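# Hang the print on the hook by its cord

## Task

Get the print hanging from the hook, supported by its cord, so that it stays hanging once the robot lets go; nothing may end up off the table.

## Robot and tools

Robot: two Franka FR3 arms, left_arm and right_arm, each with a Robotiq 140 mm two-finger gripper whose fingers can fold at a hinge. A part held in the outer quarter of the pads (near the tips) is squeezed as commanded; held nearer the palm, a narrow part may slip or not be held at all. A finger pushed tip-first onto a surface folds easily unless the gripper is fully shut, so a later grip can fail.

Frame: all hand positions, quaternions (wxyz) and targets are in the scene frame. Origin is on the table top midway between the arms; +z up, +x out over the table, left_arm on the +y side. Calibrated bases: left_arm (-0.037, +0.371, +0.013) m, right_arm (-0.056, -0.424, +0.013) m, both nearly unrotated. end_effector_position is the point between the closed pads; fingertips reach about 33 mm past it when the gap is up to 40 mm, about 9 mm when fully open. Printed hand poses can be off by a few cm, more at long reach. Gripper +z points along the fingers; fingers open and close along its y axis.

Row format (used by execute_actions and move): always one flat list of 20 numbers covering both arms. First left_arm: 7 joint angles, then gripper position, force_limit, speed; then the same 10 for right_arm. Joint angles are absolute targets in radians, in this order: shoulder (fr3_joint2) -1.836..1.836, wrist pitch (fr3_joint6) 0.440..4.622, forearm roll (fr3_joint5) -2.876..2.876, elbow (fr3_joint4) -3.077..-0.117, upper arm roll (fr3_joint3) -2.901..2.901, waist (fr3_joint1) -2.901..2.901, wrist roll (fr3_joint7) -3.051..3.051. Real ends may differ by 0.018 rad; a target more than 0.018 past an end (and beyond the current angle) is refused. Stay 0.05 rad inside the ends, or a joint can overshoot and fault.

Gripper numbers, each in [-1, 1], absolute commands: position +1 = fully open (140 mm), pads meet near -0.8, -1 = close until blocked. force_limit sets the squeeze for a slow close (about 14 N at -1, 40 N at 0, 58 N at +1). speed sets finger speed (about 30 mm/s at -1, 140 at 0, 250 at +1); faster closes grip harder. Both start at +1. To leave a gripper unchanged, resend its last three numbers (0 is a real command). After closing, object_status should read 2 (stopped on something while closing); 0 moving, 1 blocked while opening, 3 reached target or pads met. It updates 0.2 to 1.7 s after contact. To grip harder, raise force_limit and nudge position (-1 to -0.98). position_measured is in counts: 3 open, 75 about 100 mm, 139 about 60 mm, 200 about 20 mm, 230 closed.

Tools:
- execute_actions(actions, cameras): actions is a list of actions; each action is a table of up to 15 rows, one row per 1/30 s step, 15 steps per action (0.5 s); a short table repeats its last row. Empty list just returns state and images. Each step, joint targets are kept within a lead of the measured angle (0.322 rad big joints, 0.842 forearm roll, 0.865 wrist pitch, 1.81 wrist roll) and scaled back if the hand would jump over 70 mm, so far targets need several actions.
- move(target, speed, blend, blocking, cameras): target is one 20-number row or a list of up to 15 rows (absolute joint targets for both arms). speed is the top speed in rad/s of the joint with farthest to go, 0.01..5.26, default 0.5, one number or one per target. blend in rad rounds corners in a list. Joints move together so hands follow curves; no obstacle avoidance. Gripper numbers of later targets are applied on arrival. Result adds a move: line (done, off_target, moving, held, fault, limits=held). blocking=false returns after about 0.5 s while the move goes on; a new move replaces it.
- wait(seconds 0..10), stop() to brake a running move, zoom_image(camera, region [x0,y0,x1,y1], max 504x504 px), set_collision_behavior(contact_force_n 20, 40 or 85), clear_fault(arm), read_manual(section), finished_scene(scene 1 or 2) which ends the scene irreversibly.

Cameras: cam_head_left, cam_head_right, cam_high, cam_low, cam_left_wrist, cam_right_wrist, each 672x504. Pass cameras=[] to skip images.

Result lines: Joint positions, Joint velocities ("within noise" means still), Joint targets (what joints are being driven toward now), Joint torques, External joint torques, Flange force (gripper's force on surroundings in its own axes, includes held weight, noisy), Tool commands, object_status, position_measured. "joint sent to its limit" means a target was clipped; "joint command not followed" means the clearance check altered targets.

Faults and risks: an arm stops on contact torque at its load limit (85 N m big joints, 11 N m wrist joints), on outside force reaching the contact force limit (85 N, held weight counts), on passing a joint range end, or on exceeding joint speed by 10%; then call clear_fault for that arm, and release any held part first if it pins the arm. Holding loads or stretching out heats motors; MOTOR HOT warns, and overheating brakes the arm 30 to 60 s. Avoid dropping or releasing moving parts, fast swings with a load, hard hits, squeezing a part still resting on something, and any contact between the two grippers. Anything that falls or is left off the table fails the task. Simulation time keeps running while you think. Loose objects may occasionally get a small push.

Each tool is called after "Request:" as name([rows], argument=value, ...), one row to a line, values as JSON.

## Session

Request:
execute_actions(actions=[])

Scene clock: 0.00 s.
left_arm: end_effector_position=(+0.5750, +0.0967, +0.1470) position_measured=3 object_status=3 end_effector_quat_wxyz=(+0.078, -0.464, +0.882, -0.012) | right_arm: end_effector_position=(+0.6559, -0.8153, +0.1424) position_measured=3 object_status=3 end_effector_quat_wxyz=(+0.313, +0.904, +0.286, +0.063)
Joint names: [shoulder, wrist pitch, forearm roll, elbow, upper arm roll, waist, wrist roll]
Joint positions: left_arm=[0.362 2.306 0.163 -1.839 -0.027 -0.414 0.04] | right_arm=[0.582 2.658 -0.867 -1.681 -0.002 -0.43 -1.917]
Joint velocities: within noise
Joint torques (N m): no reading
External joint torques (N m): no reading
Flange force (N): no reading
Joint targets: left_arm=[0.362 2.306 0.163 -1.839 -0.027 -0.414 0.040] | right_arm=[0.582 2.658 -0.867 -1.681 -0.002 -0.430 -1.917]
Tool commands: left_gripper/position=+1.0 left_gripper/force_limit=+1.0 left_gripper/speed=+1.0 right_gripper/position=+1.0 right_gripper/force_limit=+1.0 right_gripper/speed=+1.0

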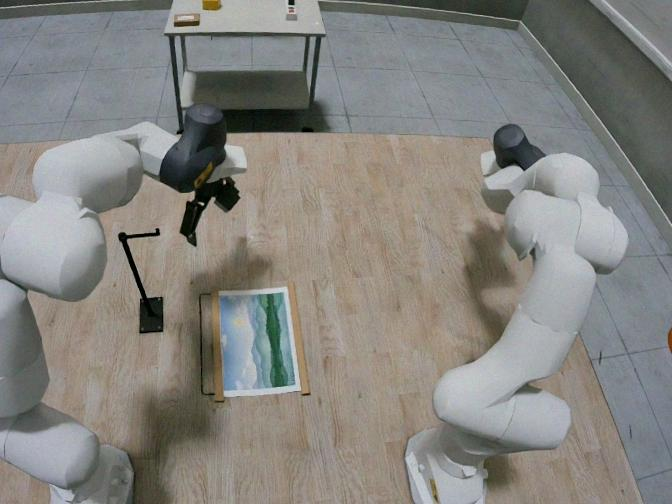

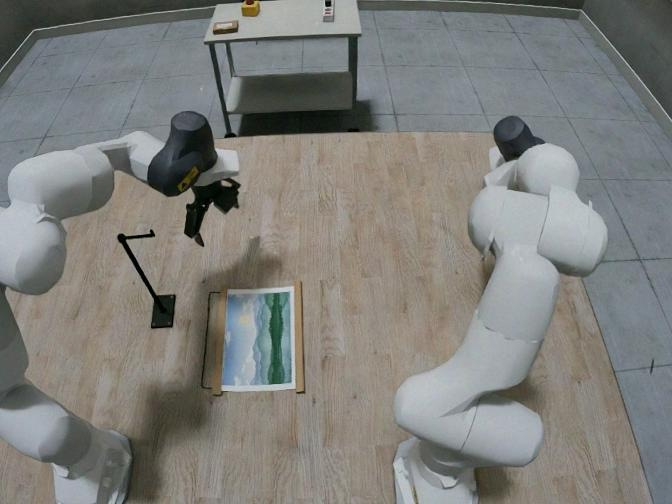

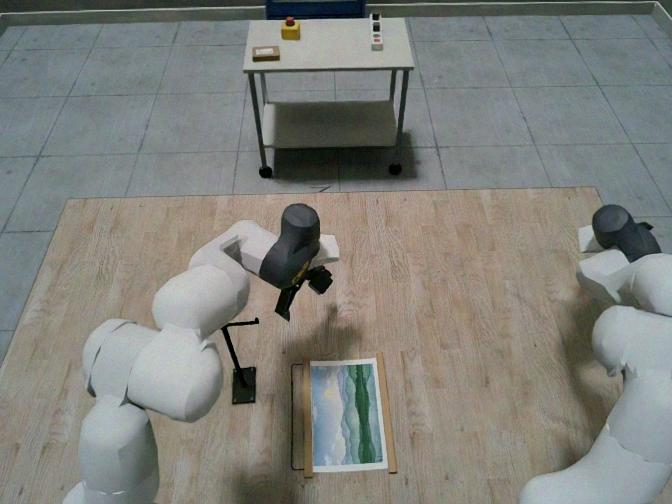

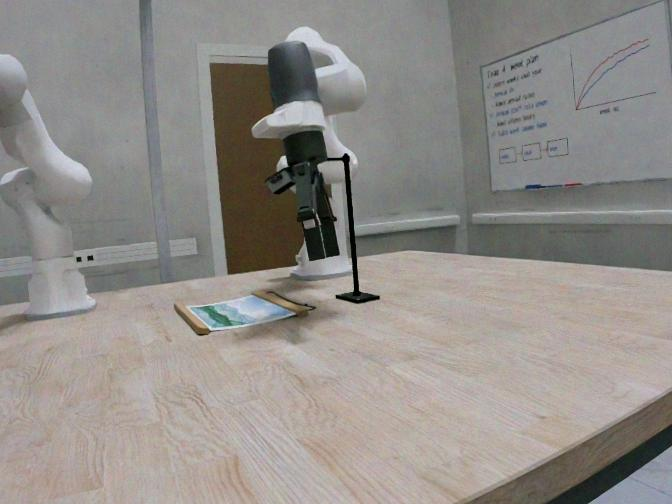

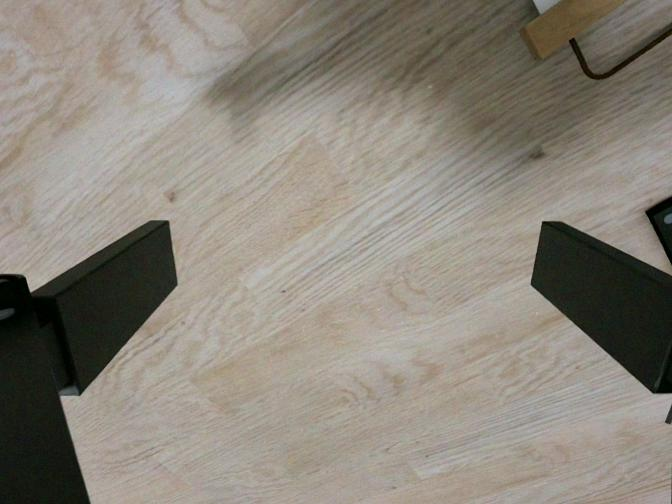

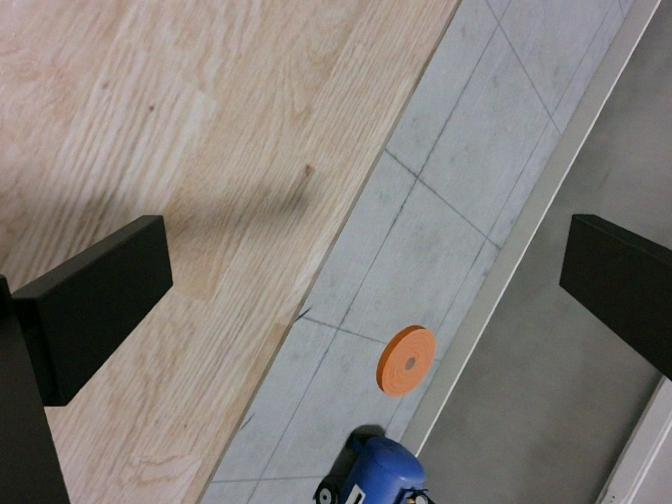

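Request:
zoom_image(camera="cam_high", region=[200, 290, 420, 490])

Request:
zoom_image(camera="cam_low", region=[160, 140, 400, 350])

Request:
zoom_image(camera="cam_head_left", region=[90, 200, 330, 410])

Scaled by 2.291 from the camera's 672x504 image, which has a finer 960x720 frame.

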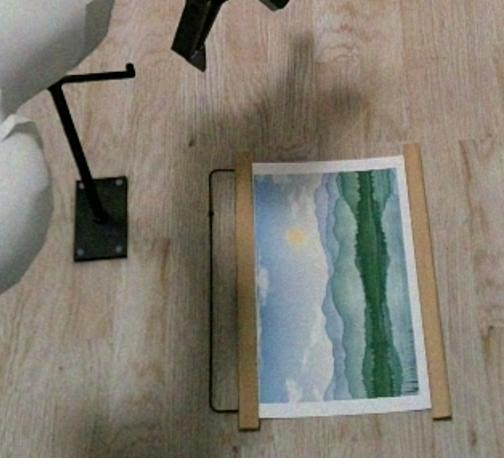

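Scaled by 2.100 from the camera's 672x504 image, which has a finer 960x720 frame.

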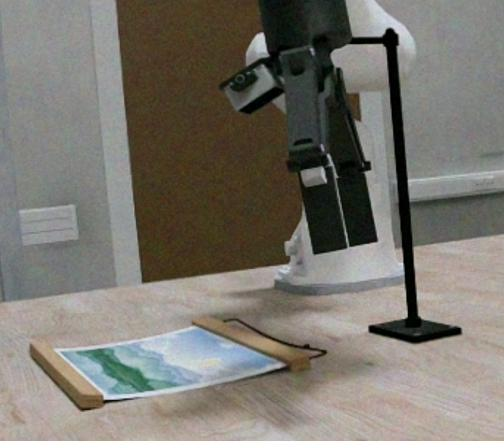

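Scaled by 2.100 from the camera's 672x504 image, which has a finer 960x720 frame.

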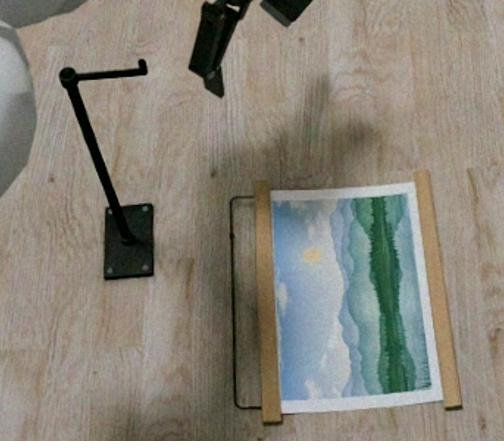

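Request:
move(target=[-0.2345,1.7925,0,-2.027,0,-0.697,0.852,1,1,1,0.582,2.658,-0.867,-1.681,-0.002,-0.43,-1.917,1,1,1], speed=0.7)

Scene clock: 45.00 s.
left_arm: end_effector_position=(+0.3313, +0.0494, +0.3509) position_measured=3 object_status=3 end_effector_quat_wxyz=(+0.003, -0.003, +1.000, -0.001) | right_arm: end_effector_position=(+0.6559, -0.8153, +0.1424) position_measured=3 object_status=3 end_effector_quat_wxyz=(+0.313, +0.904, +0.286, +0.063)
Joint names: [shoulder, wrist pitch, forearm roll, elbow, upper arm roll, waist, wrist roll]
Joint positions: left_arm=[-0.235 1.796 0.002 -2.026 -0.001 -0.695 0.845] | right_arm=[0.582 2.658 -0.867 -1.681 -0.002 -0.43 -1.917]
Joint velocities: left_arm=[-0.002 -0.001 -0.001 -0.002 0 0 0.005] | right_arm=[within noise]
Joint torques (N m): left_arm=[-25.96 2.3 0.51 23.76 -0.27 -0.51 0.38] | right_arm=[-47.68 2.49 1.08 22.33 0.61 -0.9 -0.11]
External joint torques (N m): left_arm=[-1.4 -0.23 -0.24 -1.19 -0.13 -0.56 0.38] | right_arm=[0.74 0.05 -0.06 -0.58 -0.18 -0.83 -0.17]
Flange force (N): left_arm=[6.0 5.3 2.3] | right_arm=[-1.4 0.1 1.1]
Joint targets: left_arm=[-0.234 1.792 0.000 -2.027 0.000 -0.697 0.852] | right_arm=[0.582 2.658 -0.867 -1.681 -0.002 -0.430 -1.917]
move: done

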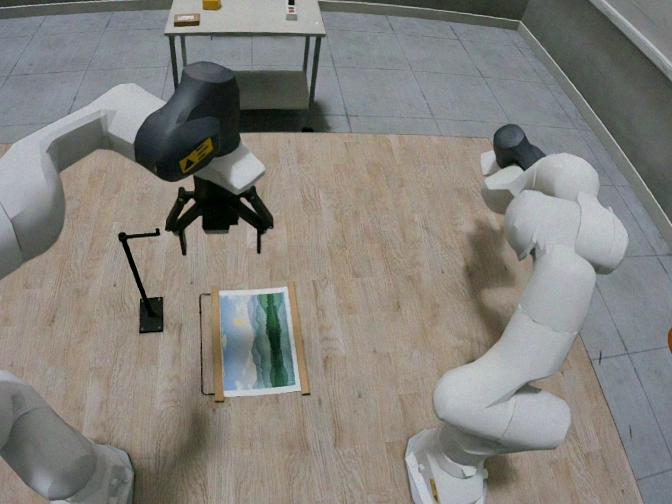

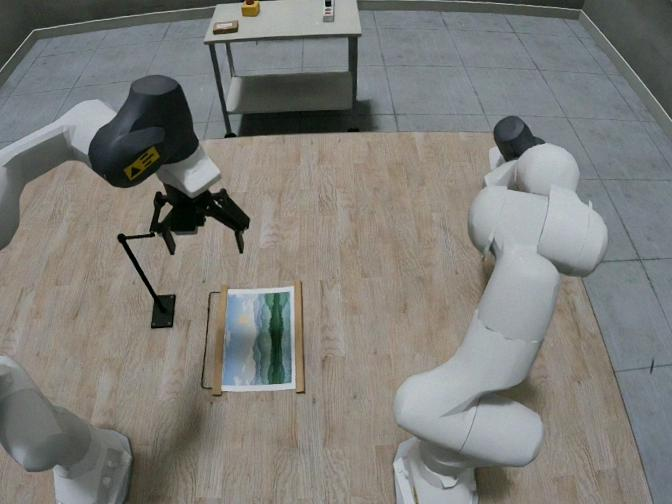

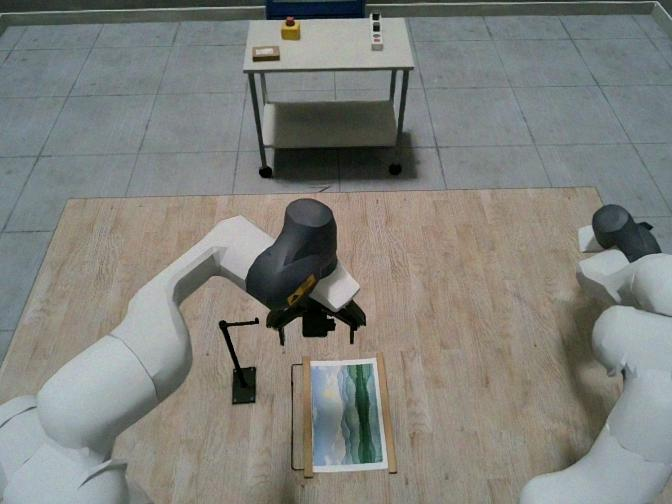

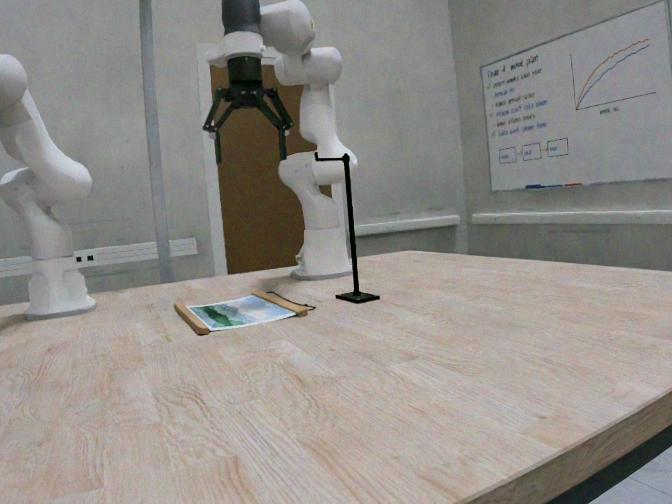

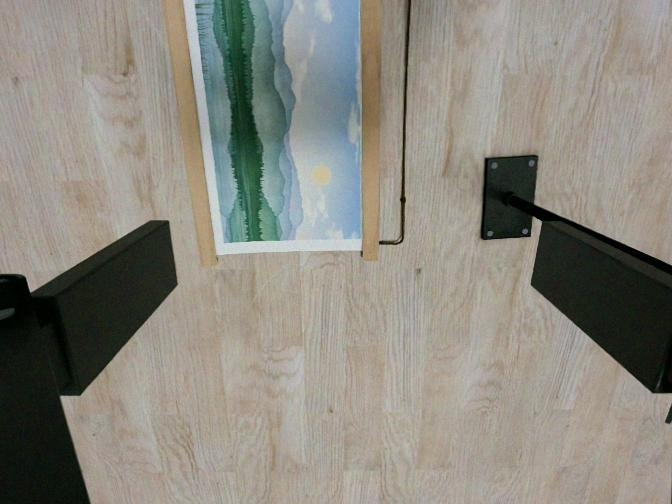

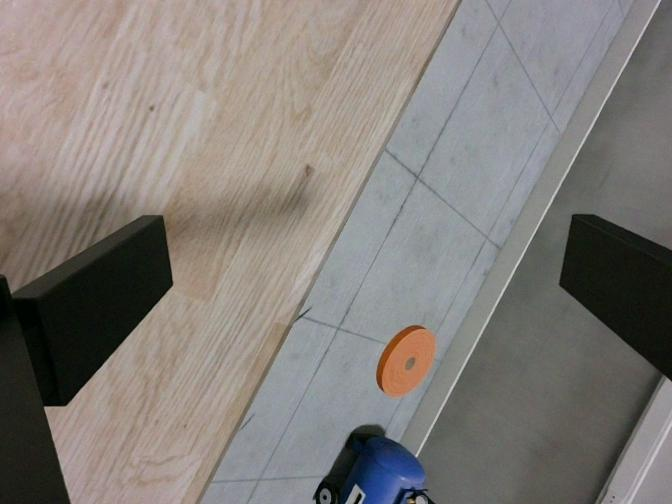

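Request:
move(target=[-0.4826,1.6436,0,-2.1262,0,-0.858,0.691,0.5,1,0,0.582,2.658,-0.867,-1.681,-0.002,-0.43,-1.917,1,1,1], speed=0.7)

Scene clock: 65.13 s.
left_arm: end_effector_position=(+0.2212, +0.0592, +0.4008) position_measured=66 object_status=3 end_effector_quat_wxyz=(+0.002, +0.003, +1.000, -0.001) | right_arm: end_effector_position=(+0.6559, -0.8153, +0.1424) position_measured=3 object_status=3 end_effector_quat_wxyz=(+0.313, +0.904, +0.286, +0.063)
Joint names: [shoulder, wrist pitch, forearm roll, elbow, upper arm roll, waist, wrist roll]
Joint positions: left_arm=[-0.482 1.647 0.002 -2.125 -0.001 -0.856 0.698] | right_arm=[0.582 2.658 -0.867 -1.681 -0.002 -0.43 -1.917]
Joint velocities: left_arm=[0 0 0 -0.002 0.001 0.001 -0.007] | right_arm=[within noise]
Joint torques (N m): left_arm=[-16.66 2.31 0.67 23.41 -0.5 -0.54 -0.15] | right_arm=[-47.74 2.49 1.09 22.32 0.65 -0.79 -0.08]
External joint torques (N m): left_arm=[-1.28 -0.23 -0.08 -1.17 -0.01 -0.46 -0.15] | right_arm=[0.71 0.03 -0.05 -0.61 -0.31 -0.93 -0.14]
Flange force (N): left_arm=[5.0 4.9 3.4] | right_arm=[-1.6 -0.1 1.0]
Joint targets: left_arm=[-0.483 1.644 0.000 -2.126 0.000 -0.858 0.691] | right_arm=[0.582 2.658 -0.867 -1.681 -0.002 -0.430 -1.917]
move: done

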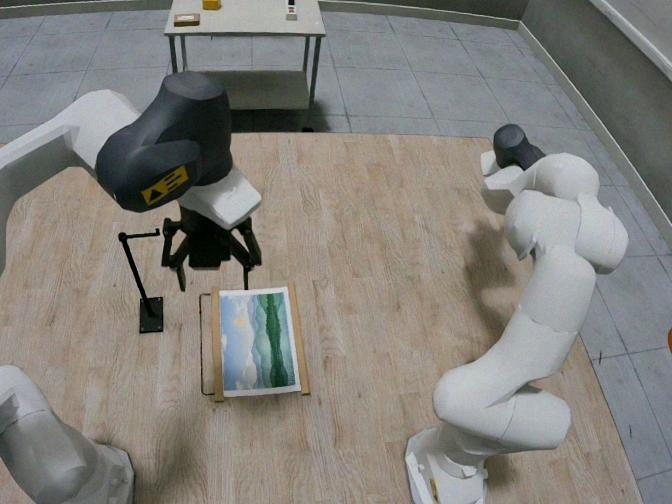

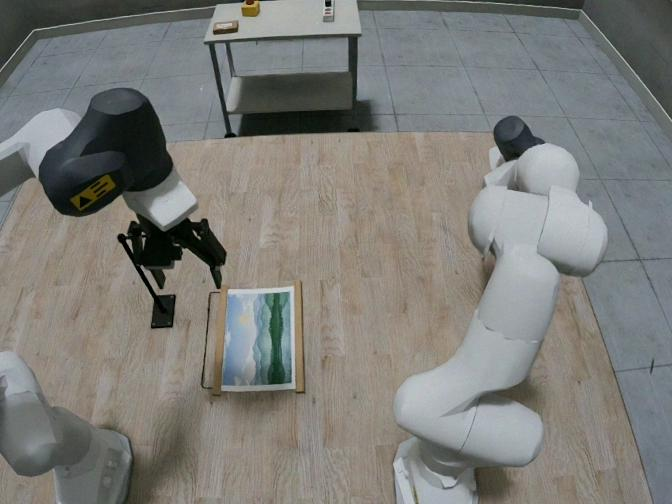

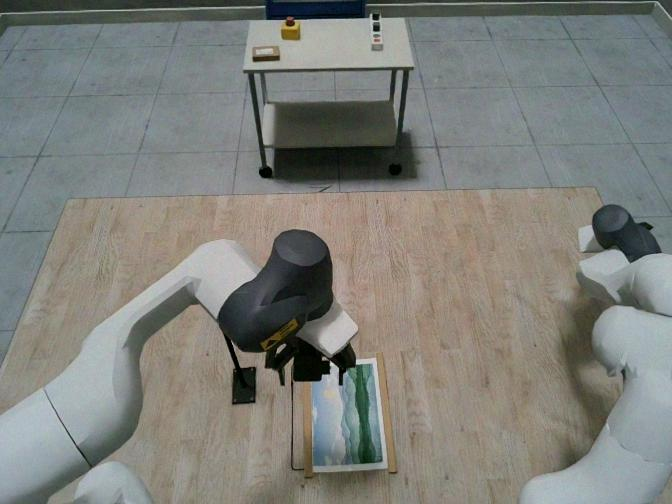

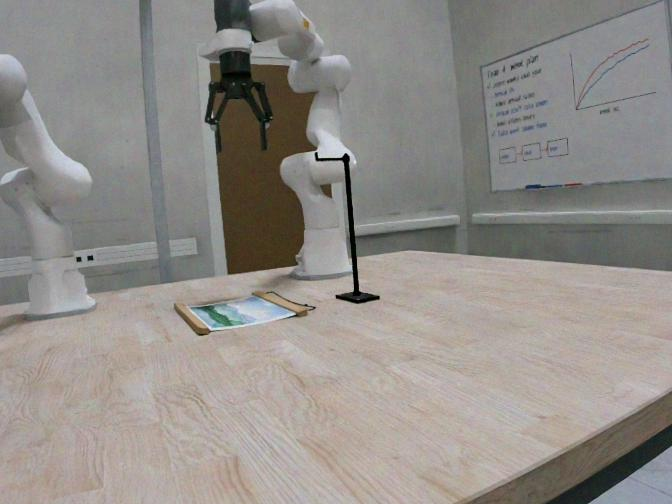

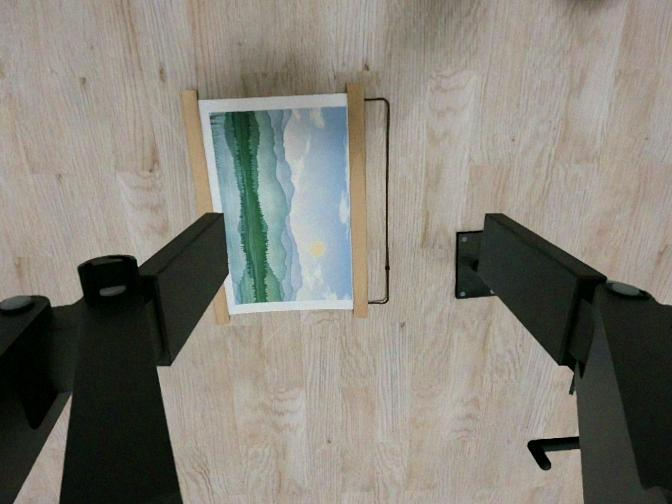

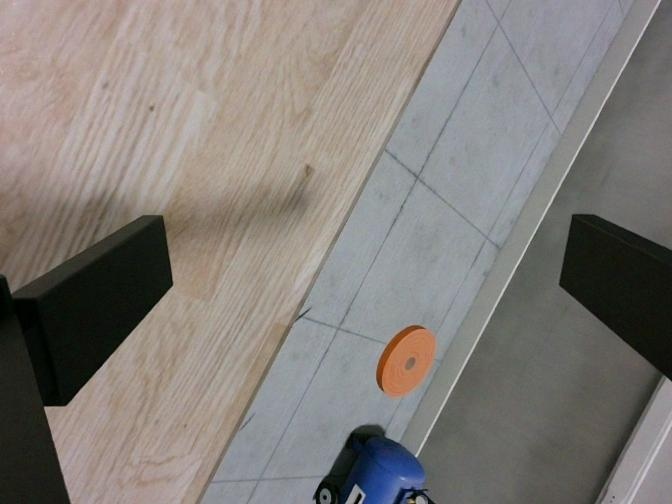

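Request:
zoom_image(camera="cam_left_wrist", region=[360, 200, 660, 500])

Request:
zoom_image(camera="cam_low", region=[240, 130, 400, 320])

Scaled by 1.680 from the camera's 672x504 image, which has a finer 960x720 frame.

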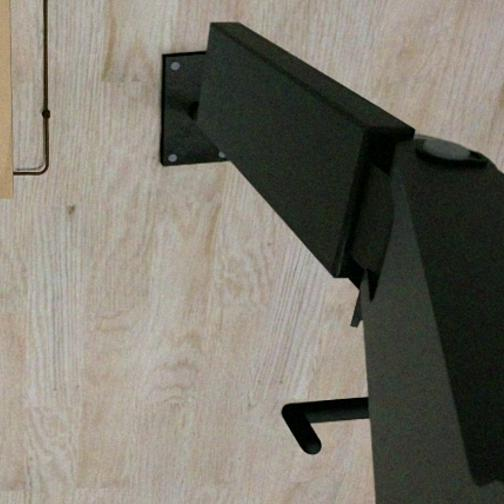

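Scaled by 2.653 from the camera's 672x504 image, which has a finer 960x720 frame.

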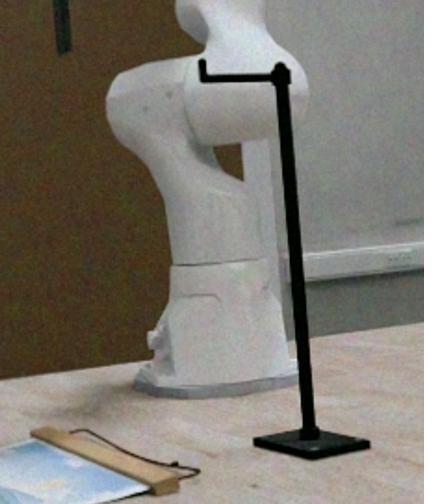

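Request:
move([
  [-0.2038,2.4513,0,-2.6551,0,-0.613,0.893,-0.5,-1,-0.5,0.582,2.658,-0.867,-1.681,-0.002,-0.43,-1.917,1,1,1],
  [-0.0746,2.6082,0,-2.6828,0,-0.613,0.893,-0.5,-1,-0.5,0.582,2.658,-0.867,-1.681,-0.002,-0.43,-1.917,1,1,1],
], speed=[0.6,0.25])

Scene clock: 88.67 s.
left_arm: end_effector_position=(+0.2944, +0.1256, +0.0606) position_measured=192 object_status=3 end_effector_quat_wxyz=(+0.000, -0.023, +1.000, +0.001) | right_arm: end_effector_position=(+0.6559, -0.8153, +0.1424) position_measured=3 object_status=3 end_effector_quat_wxyz=(+0.313, +0.904, +0.286, +0.063)
Joint names: [shoulder, wrist pitch, forearm roll, elbow, upper arm roll, waist, wrist roll]
Joint positions: left_arm=[-0.077 2.604 0.002 -2.682 0 -0.615 0.888] | right_arm=[0.582 2.658 -0.867 -1.681 -0.002 -0.43 -1.917]
Joint velocities: left_arm=[0 0.004 0.001 0.001 0 -0.001 0.001] | right_arm=[within noise]
Joint torques (N m): left_arm=[-24.41 2.58 0.34 17.82 -0.62 0.37 0.38] | right_arm=[-47.74 2.49 1.07 22.42 0.69 -0.94 -0.08]
External joint torques (N m): left_arm=[-0.5 0.08 -0.05 -0.87 -0.62 0.3 0.38] | right_arm=[0.65 0.04 -0.07 -0.48 -0.16 -0.95 -0.14]
Flange force (N): left_arm=[2.9 2.9 -0.9] | right_arm=[-1.4 0.4 1.1]
Joint targets: left_arm=[-0.075 2.608 0.000 -2.683 0.000 -0.613 0.893] | right_arm=[0.582 2.658 -0.867 -1.681 -0.002 -0.430 -1.917]
move: done

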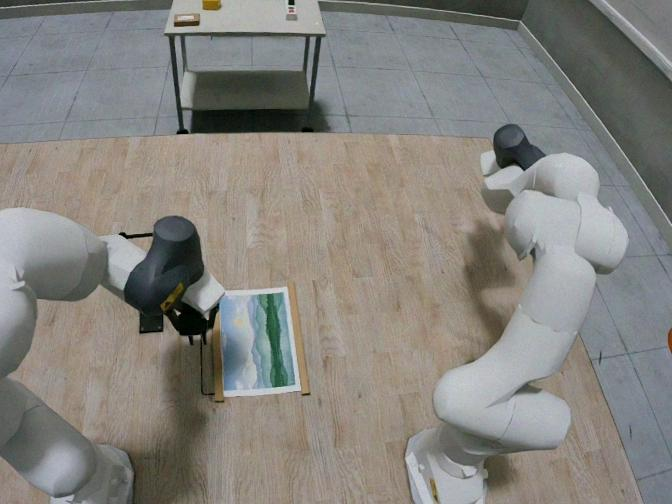

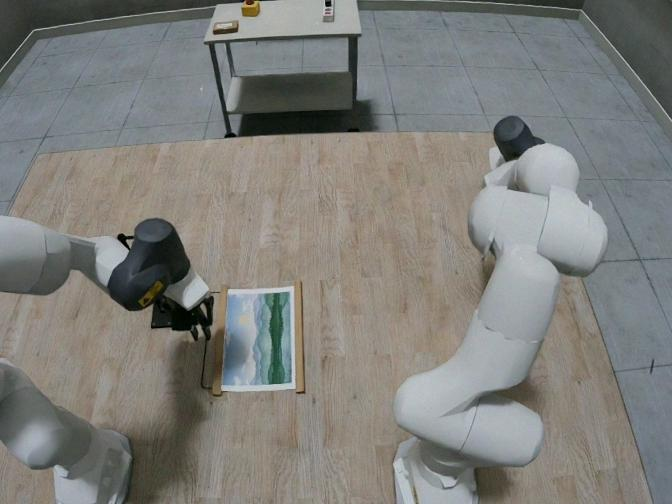

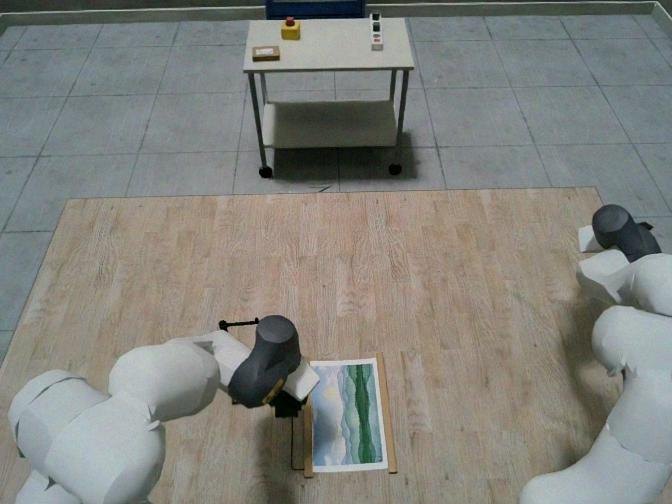

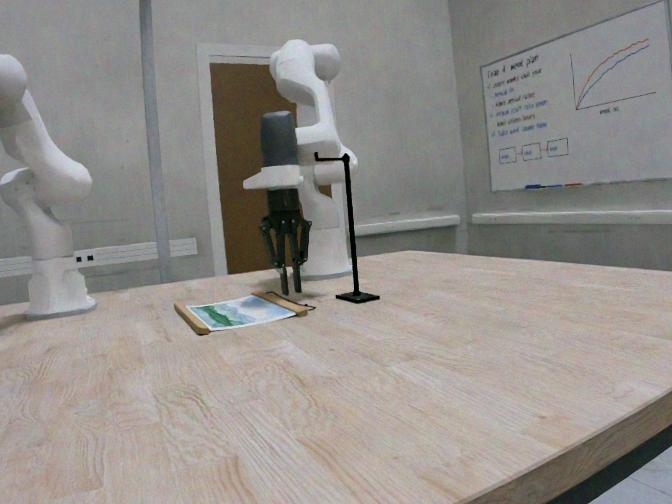

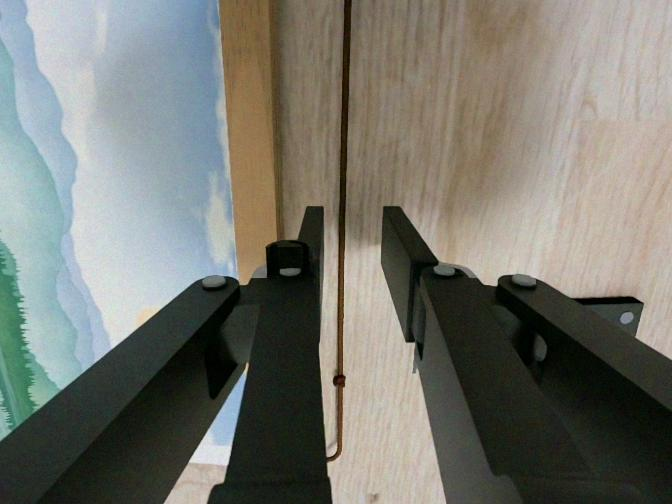

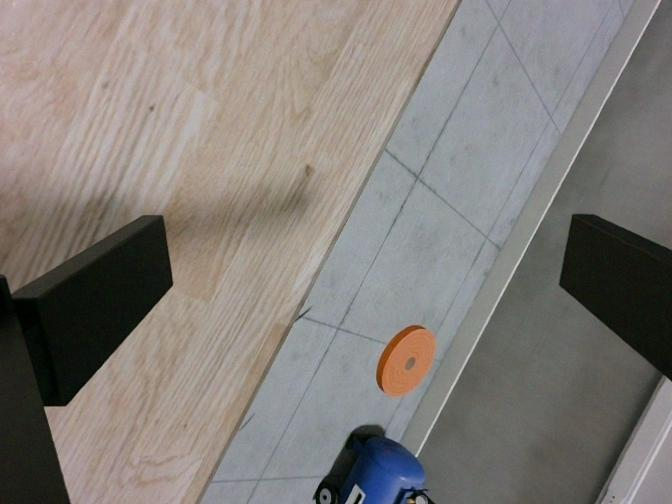

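Request:
move(target=[-0.0105,2.6769,0,-2.6874,0,-0.613,0.893,-0.5,-1,-0.5,0.582,2.658,-0.867,-1.681,-0.002,-0.43,-1.917,1,1,1], speed=0.12, cameras=["cam_low","cam_left_wrist"])

Request:
zoom_image(camera="cam_low", region=[230, 200, 400, 330])

Scene clock: 93.90 s.
left_arm: end_effector_position=(+0.2928, +0.1261, +0.0392) position_measured=192 object_status=3 end_effector_quat_wxyz=(-0.003, -0.021, +1.000, +0.002) | right_arm: end_effector_position=(+0.6559, -0.8153, +0.1424) position_measured=3 object_status=3 end_effector_quat_wxyz=(+0.313, +0.904, +0.286, +0.063)
Joint names: [shoulder, wrist pitch, forearm roll, elbow, upper arm roll, waist, wrist roll]
Joint positions: left_arm=[-0.016 2.664 0.002 -2.687 -0.001 -0.615 0.889] | right_arm=[0.582 2.658 -0.867 -1.681 -0.002 -0.43 -1.917]
Joint velocities: within noise
Joint torques (N m): left_arm=[-22.93 3.95 0.32 16.7 0.18 0.86 0.22] | right_arm=[-47.63 2.49 1.07 22.36 0.73 -0.92 -0.1]
External joint torques (N m): left_arm=[2.04 1.46 -0.02 -0.96 0.2 0.87 0.22] | right_arm=[0.67 0.06 -0.07 -0.49 0.03 -0.73 -0.16]
Flange force (N): left_arm=[-1.8 0.8 10.7] | right_arm=[-1.1 0.4 1.0]
Joint targets: left_arm=[-0.011 2.677 0.000 -2.687 0.000 -0.613 0.893] | right_arm=[0.582 2.658 -0.867 -1.681 -0.002 -0.430 -1.917]
move: off_target (left_arm); left_arm: the wrist pitch is farthest, 0.013 rad from its target
Images, in order (width x height): cam_low 672x504, cam_left_wrist 672x504.

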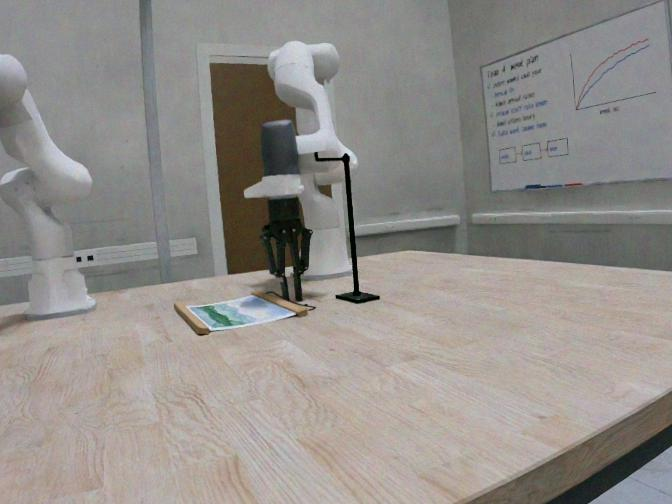

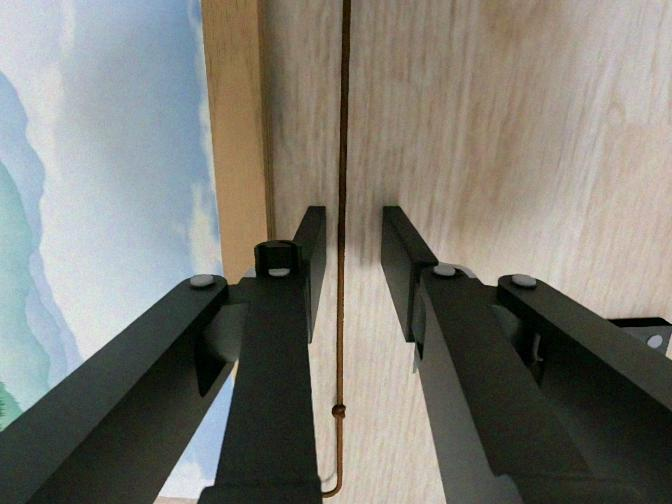

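Scaled by 2.965 from the camera's 672x504 image, which has a finer 960x720 frame.

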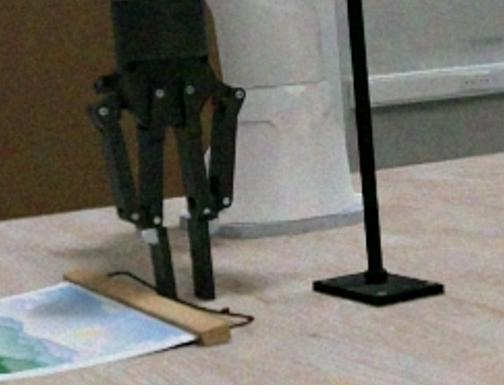

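Request:
move([
  [-0.0205,2.6660,0,-2.6868,0,-0.613,0.893,-0.5,-1,-0.5,0.582,2.658,-0.867,-1.681,-0.002,-0.43,-1.917,1,1,1],
  [-0.0205,2.6660,0,-2.6868,0,-0.613,0.893,-1,-0.2,-1,0.582,2.658,-0.867,-1.681,-0.002,-0.43,-1.917,1,1,1],
], speed=0.12, cameras=["cam_low","cam_left_wrist"])

Request:
zoom_image(camera="cam_left_wrist", region=[230, 100, 450, 320])

Scene clock: 99.23 s.
left_arm: end_effector_position=(+0.2935, +0.1259, +0.0404) position_measured=227 object_status=0 end_effector_quat_wxyz=(-0.001, -0.022, +1.000, +0.002) | right_arm: end_effector_position=(+0.6559, -0.8153, +0.1424) position_measured=3 object_status=3 end_effector_quat_wxyz=(+0.313, +0.904, +0.286, +0.063)
Joint names: [shoulder, wrist pitch, forearm roll, elbow, upper arm roll, waist, wrist roll]
Joint positions: left_arm=[-0.019 2.664 0.002 -2.687 -0.001 -0.614 0.889] | right_arm=[0.582 2.658 -0.867 -1.681 -0.002 -0.43 -1.917]
Joint velocities: within noise
Joint torques (N m): left_arm=[-26.69 2.44 0.33 17.03 -0.18 0.23 0.29] | right_arm=[-47.68 2.48 1.07 22.39 0.67 -0.89 -0.07]
External joint torques (N m): left_arm=[-1.7 -0.07 -0.02 -0.73 -0.14 0.25 0.29] | right_arm=[0.79 0.02 -0.08 -0.57 -0.21 -0.95 -0.13]
Flange force (N): left_arm=[4.5 4.7 -5.1] | right_arm=[-1.4 0.2 1.2]
Joint targets: left_arm=[-0.021 2.666 0.000 -2.687 0.000 -0.613 0.893] | right_arm=[0.582 2.658 -0.867 -1.681 -0.002 -0.430 -1.917]
move: done
Images, in order (width x height): cam_low 672x504, cam_left_wrist 672x504.

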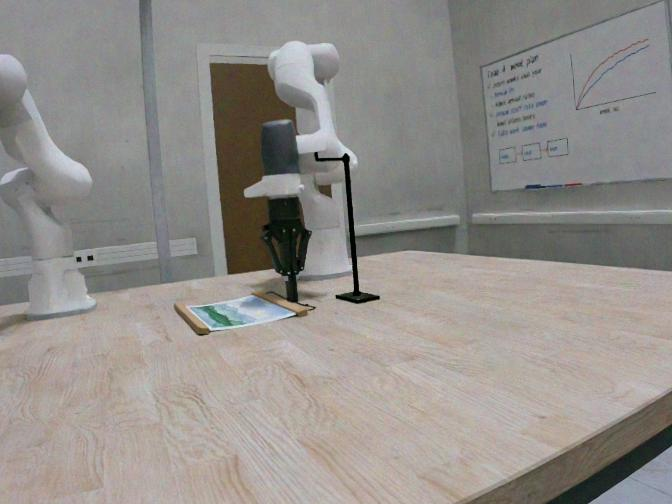

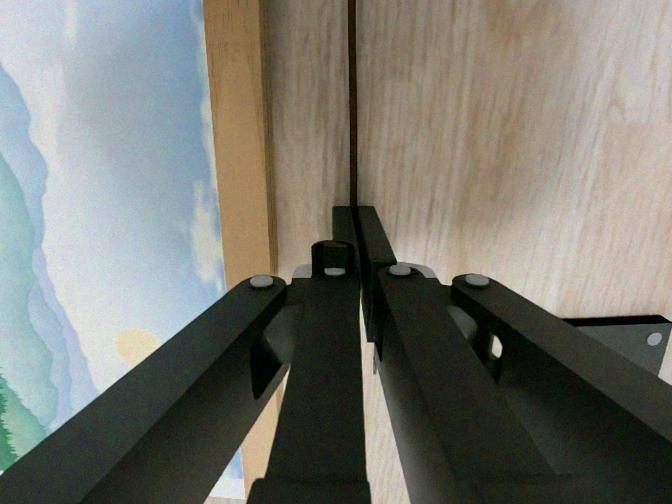

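Scaled by 2.291 from the camera's 672x504 image, which has a finer 960x720 frame.

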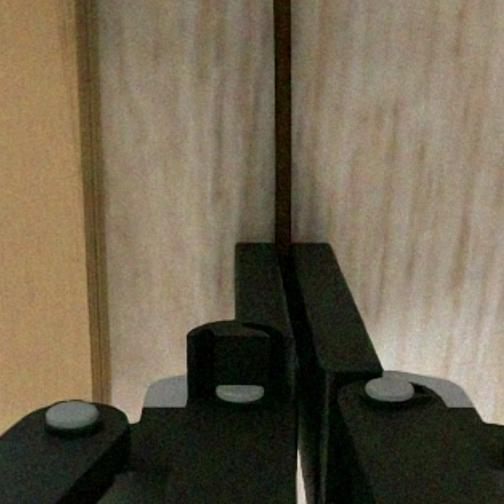

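Request:
move([
  [-0.1791,2.4179,0,-2.597,0,-0.662,0.844,-1,-0.2,-1,0.582,2.658,-0.867,-1.681,-0.002,-0.43,-1.917,1,1,1],
  [-0.2262,2.0502,0,-2.2764,0,-0.776,0.73,-1,-0.2,-1,0.582,2.658,-0.867,-1.681,-0.002,-0.43,-1.917,1,1,1],
], speed=[0.12,0.15], blend=0.05, cameras=["cam_low","cam_left_wrist","cam_high"])

Scene clock: 115.47 s.
left_arm: end_effector_position=(+0.2961, +0.0299, +0.2491) position_measured=227 object_status=2 end_effector_quat_wxyz=(+0.001, -0.018, +1.000, +0.000) | right_arm: end_effector_position=(+0.6559, -0.8153, +0.1424) position_measured=3 object_status=3 end_effector_quat_wxyz=(+0.313, +0.904, +0.286, +0.063)
Joint names: [shoulder, wrist pitch, forearm roll, elbow, upper arm roll, waist, wrist roll]
Joint positions: left_arm=[-0.225 2.054 0.002 -2.278 -0.001 -0.774 0.737] | right_arm=[0.582 2.658 -0.867 -1.681 -0.002 -0.43 -1.917]
Joint velocities: left_arm=[0 -0.004 0 0.002 0 0 -0.003] | right_arm=[within noise]
Joint torques (N m): left_arm=[-26.26 2.33 0.65 24.25 -0.39 -0.52 -0.13] | right_arm=[-47.7 2.48 1.08 22.36 0.7 -0.87 -0.05]
External joint torques (N m): left_arm=[-1.89 -0.2 -0.03 -0.21 -0.19 -0.51 -0.13] | right_arm=[0.74 0.03 -0.07 -0.56 -0.17 -0.91 -0.1]
Flange force (N): left_arm=[4.9 4.1 -1.8] | right_arm=[-1.4 0.1 1.1]
Joint targets: left_arm=[-0.226 2.050 0.000 -2.276 0.000 -0.776 0.730] | right_arm=[0.582 2.658 -0.867 -1.681 -0.002 -0.430 -1.917]
move: done
Images, in order (width x height): cam_high 672x504, cam_low 672x504, cam_left_wrist 672x504.

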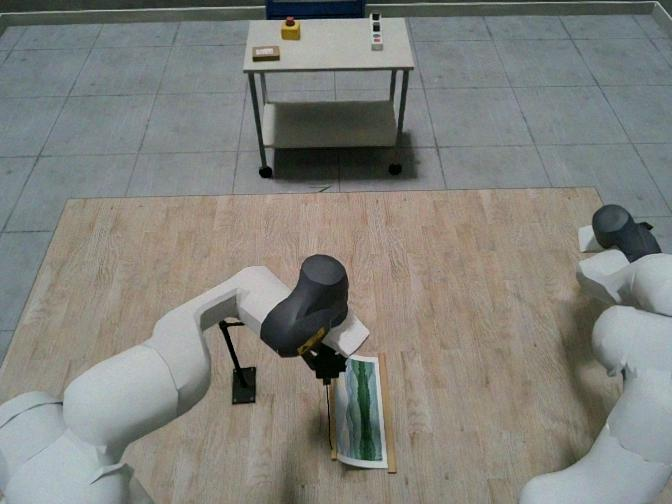

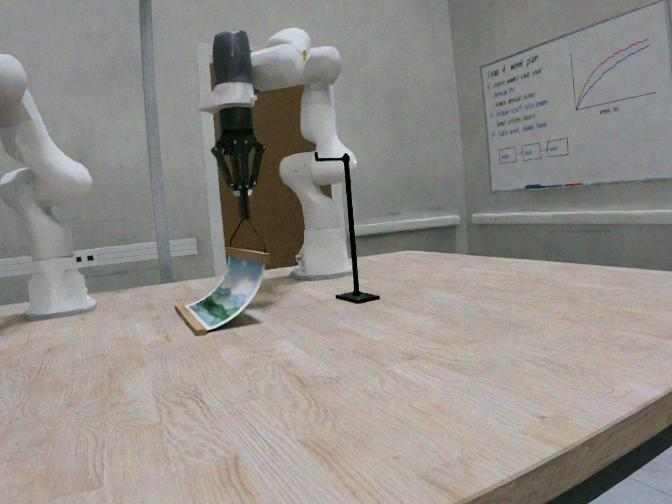

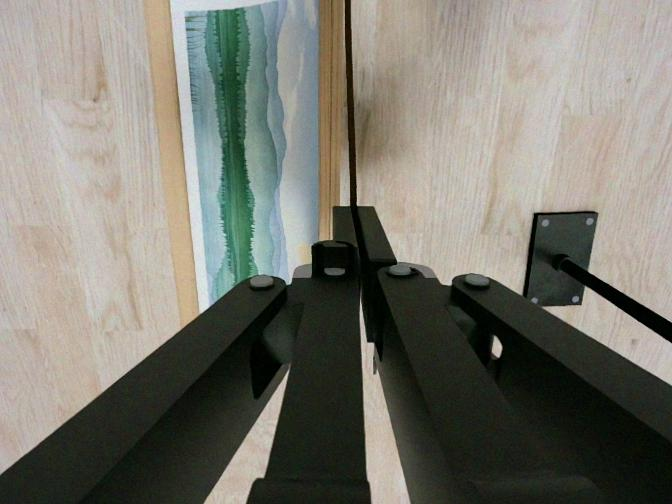

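Request:
move([
  [-0.1469,1.6602,0,-1.8071,0,-0.844,0.662,-1,-0.2,-1,0.582,2.658,-0.867,-1.681,-0.002,-0.43,-1.917,1,1,1],
  [-0.1619,1.6614,0,-1.8233,0,-0.587,0.962,-1,-0.2,-1,0.582,2.658,-0.867,-1.681,-0.002,-0.43,-1.917,1,1,1],
], speed=[0.15,0.1], blend=0.05, cameras=["cam_low","cam_left_wrist","cam_head_right"])

Request:
zoom_image(camera="cam_low", region=[200, 100, 400, 330])

Request:
zoom_image(camera="cam_left_wrist", region=[300, 150, 672, 504])

Scene clock: 128.97 s.
left_arm: end_effector_position=(+0.3804, +0.0788, +0.4001) position_measured=231 object_status=3 end_effector_quat_wxyz=(+0.002, -0.002, +1.000, +0.000) | right_arm: end_effector_position=(+0.6559, -0.8153, +0.1424) position_measured=3 object_status=3 end_effector_quat_wxyz=(+0.313, +0.904, +0.286, +0.063)
Joint names: [shoulder, wrist pitch, forearm roll, elbow, upper arm roll, waist, wrist roll]
Joint positions: left_arm=[-0.16 1.664 0.002 -1.822 0 -0.589 0.955] | right_arm=[0.582 2.658 -0.867 -1.681 -0.002 -0.43 -1.917]
Joint velocities: left_arm=[0 0 0.001 -0.001 0 0 0.004] | right_arm=[within noise]
Joint torques (N m): left_arm=[-29.06 2.39 0.73 23.45 -0.61 0.37 0.25] | right_arm=[-47.71 2.48 1.09 22.31 0.61 -0.91 -0.09]
External joint torques (N m): left_arm=[-2.23 -0.12 -0.02 -1.18 -0.31 0.51 0.25] | right_arm=[0.65 0.03 -0.06 -0.56 -0.26 -0.96 -0.15]
Flange force (N): left_arm=[8.6 6.7 4.0] | right_arm=[-1.6 0.1 0.9]
Joint targets: left_arm=[-0.162 1.661 0.000 -1.823 0.000 -0.587 0.962] | right_arm=[0.582 2.658 -0.867 -1.681 -0.002 -0.430 -1.917]
move: done
Images, in order (width x height): cam_head_right 672x504, cam_low 672x504, cam_left_wrist 672x504.

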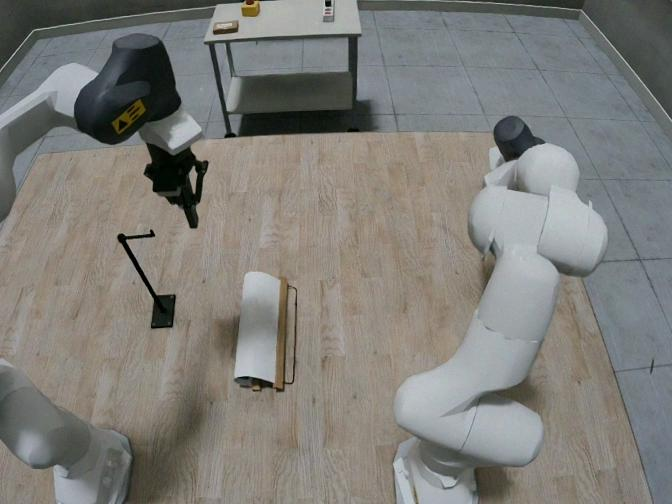

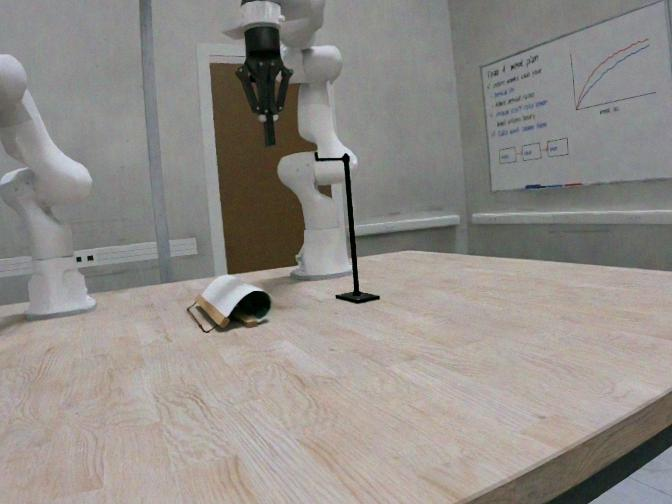

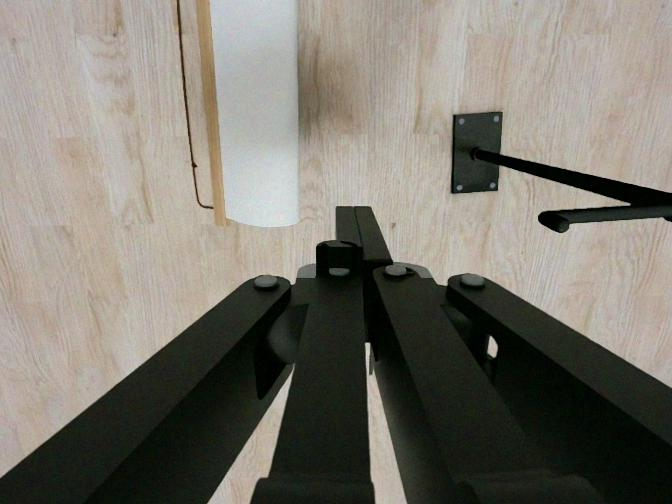

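Scaled by 2.191 from the camera's 672x504 image, which has a finer 960x720 frame.

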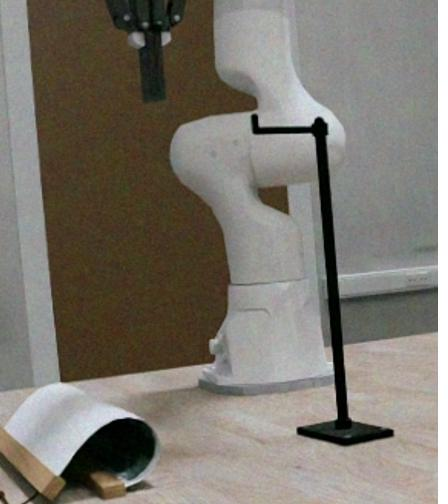

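Scaled by 1.355 from the camera's 672x504 image, which has a finer 960x720 frame.

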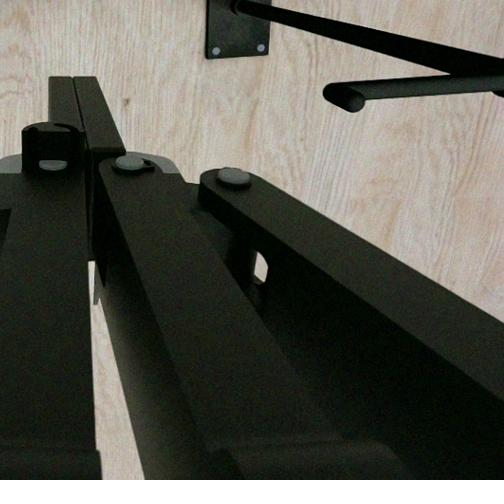

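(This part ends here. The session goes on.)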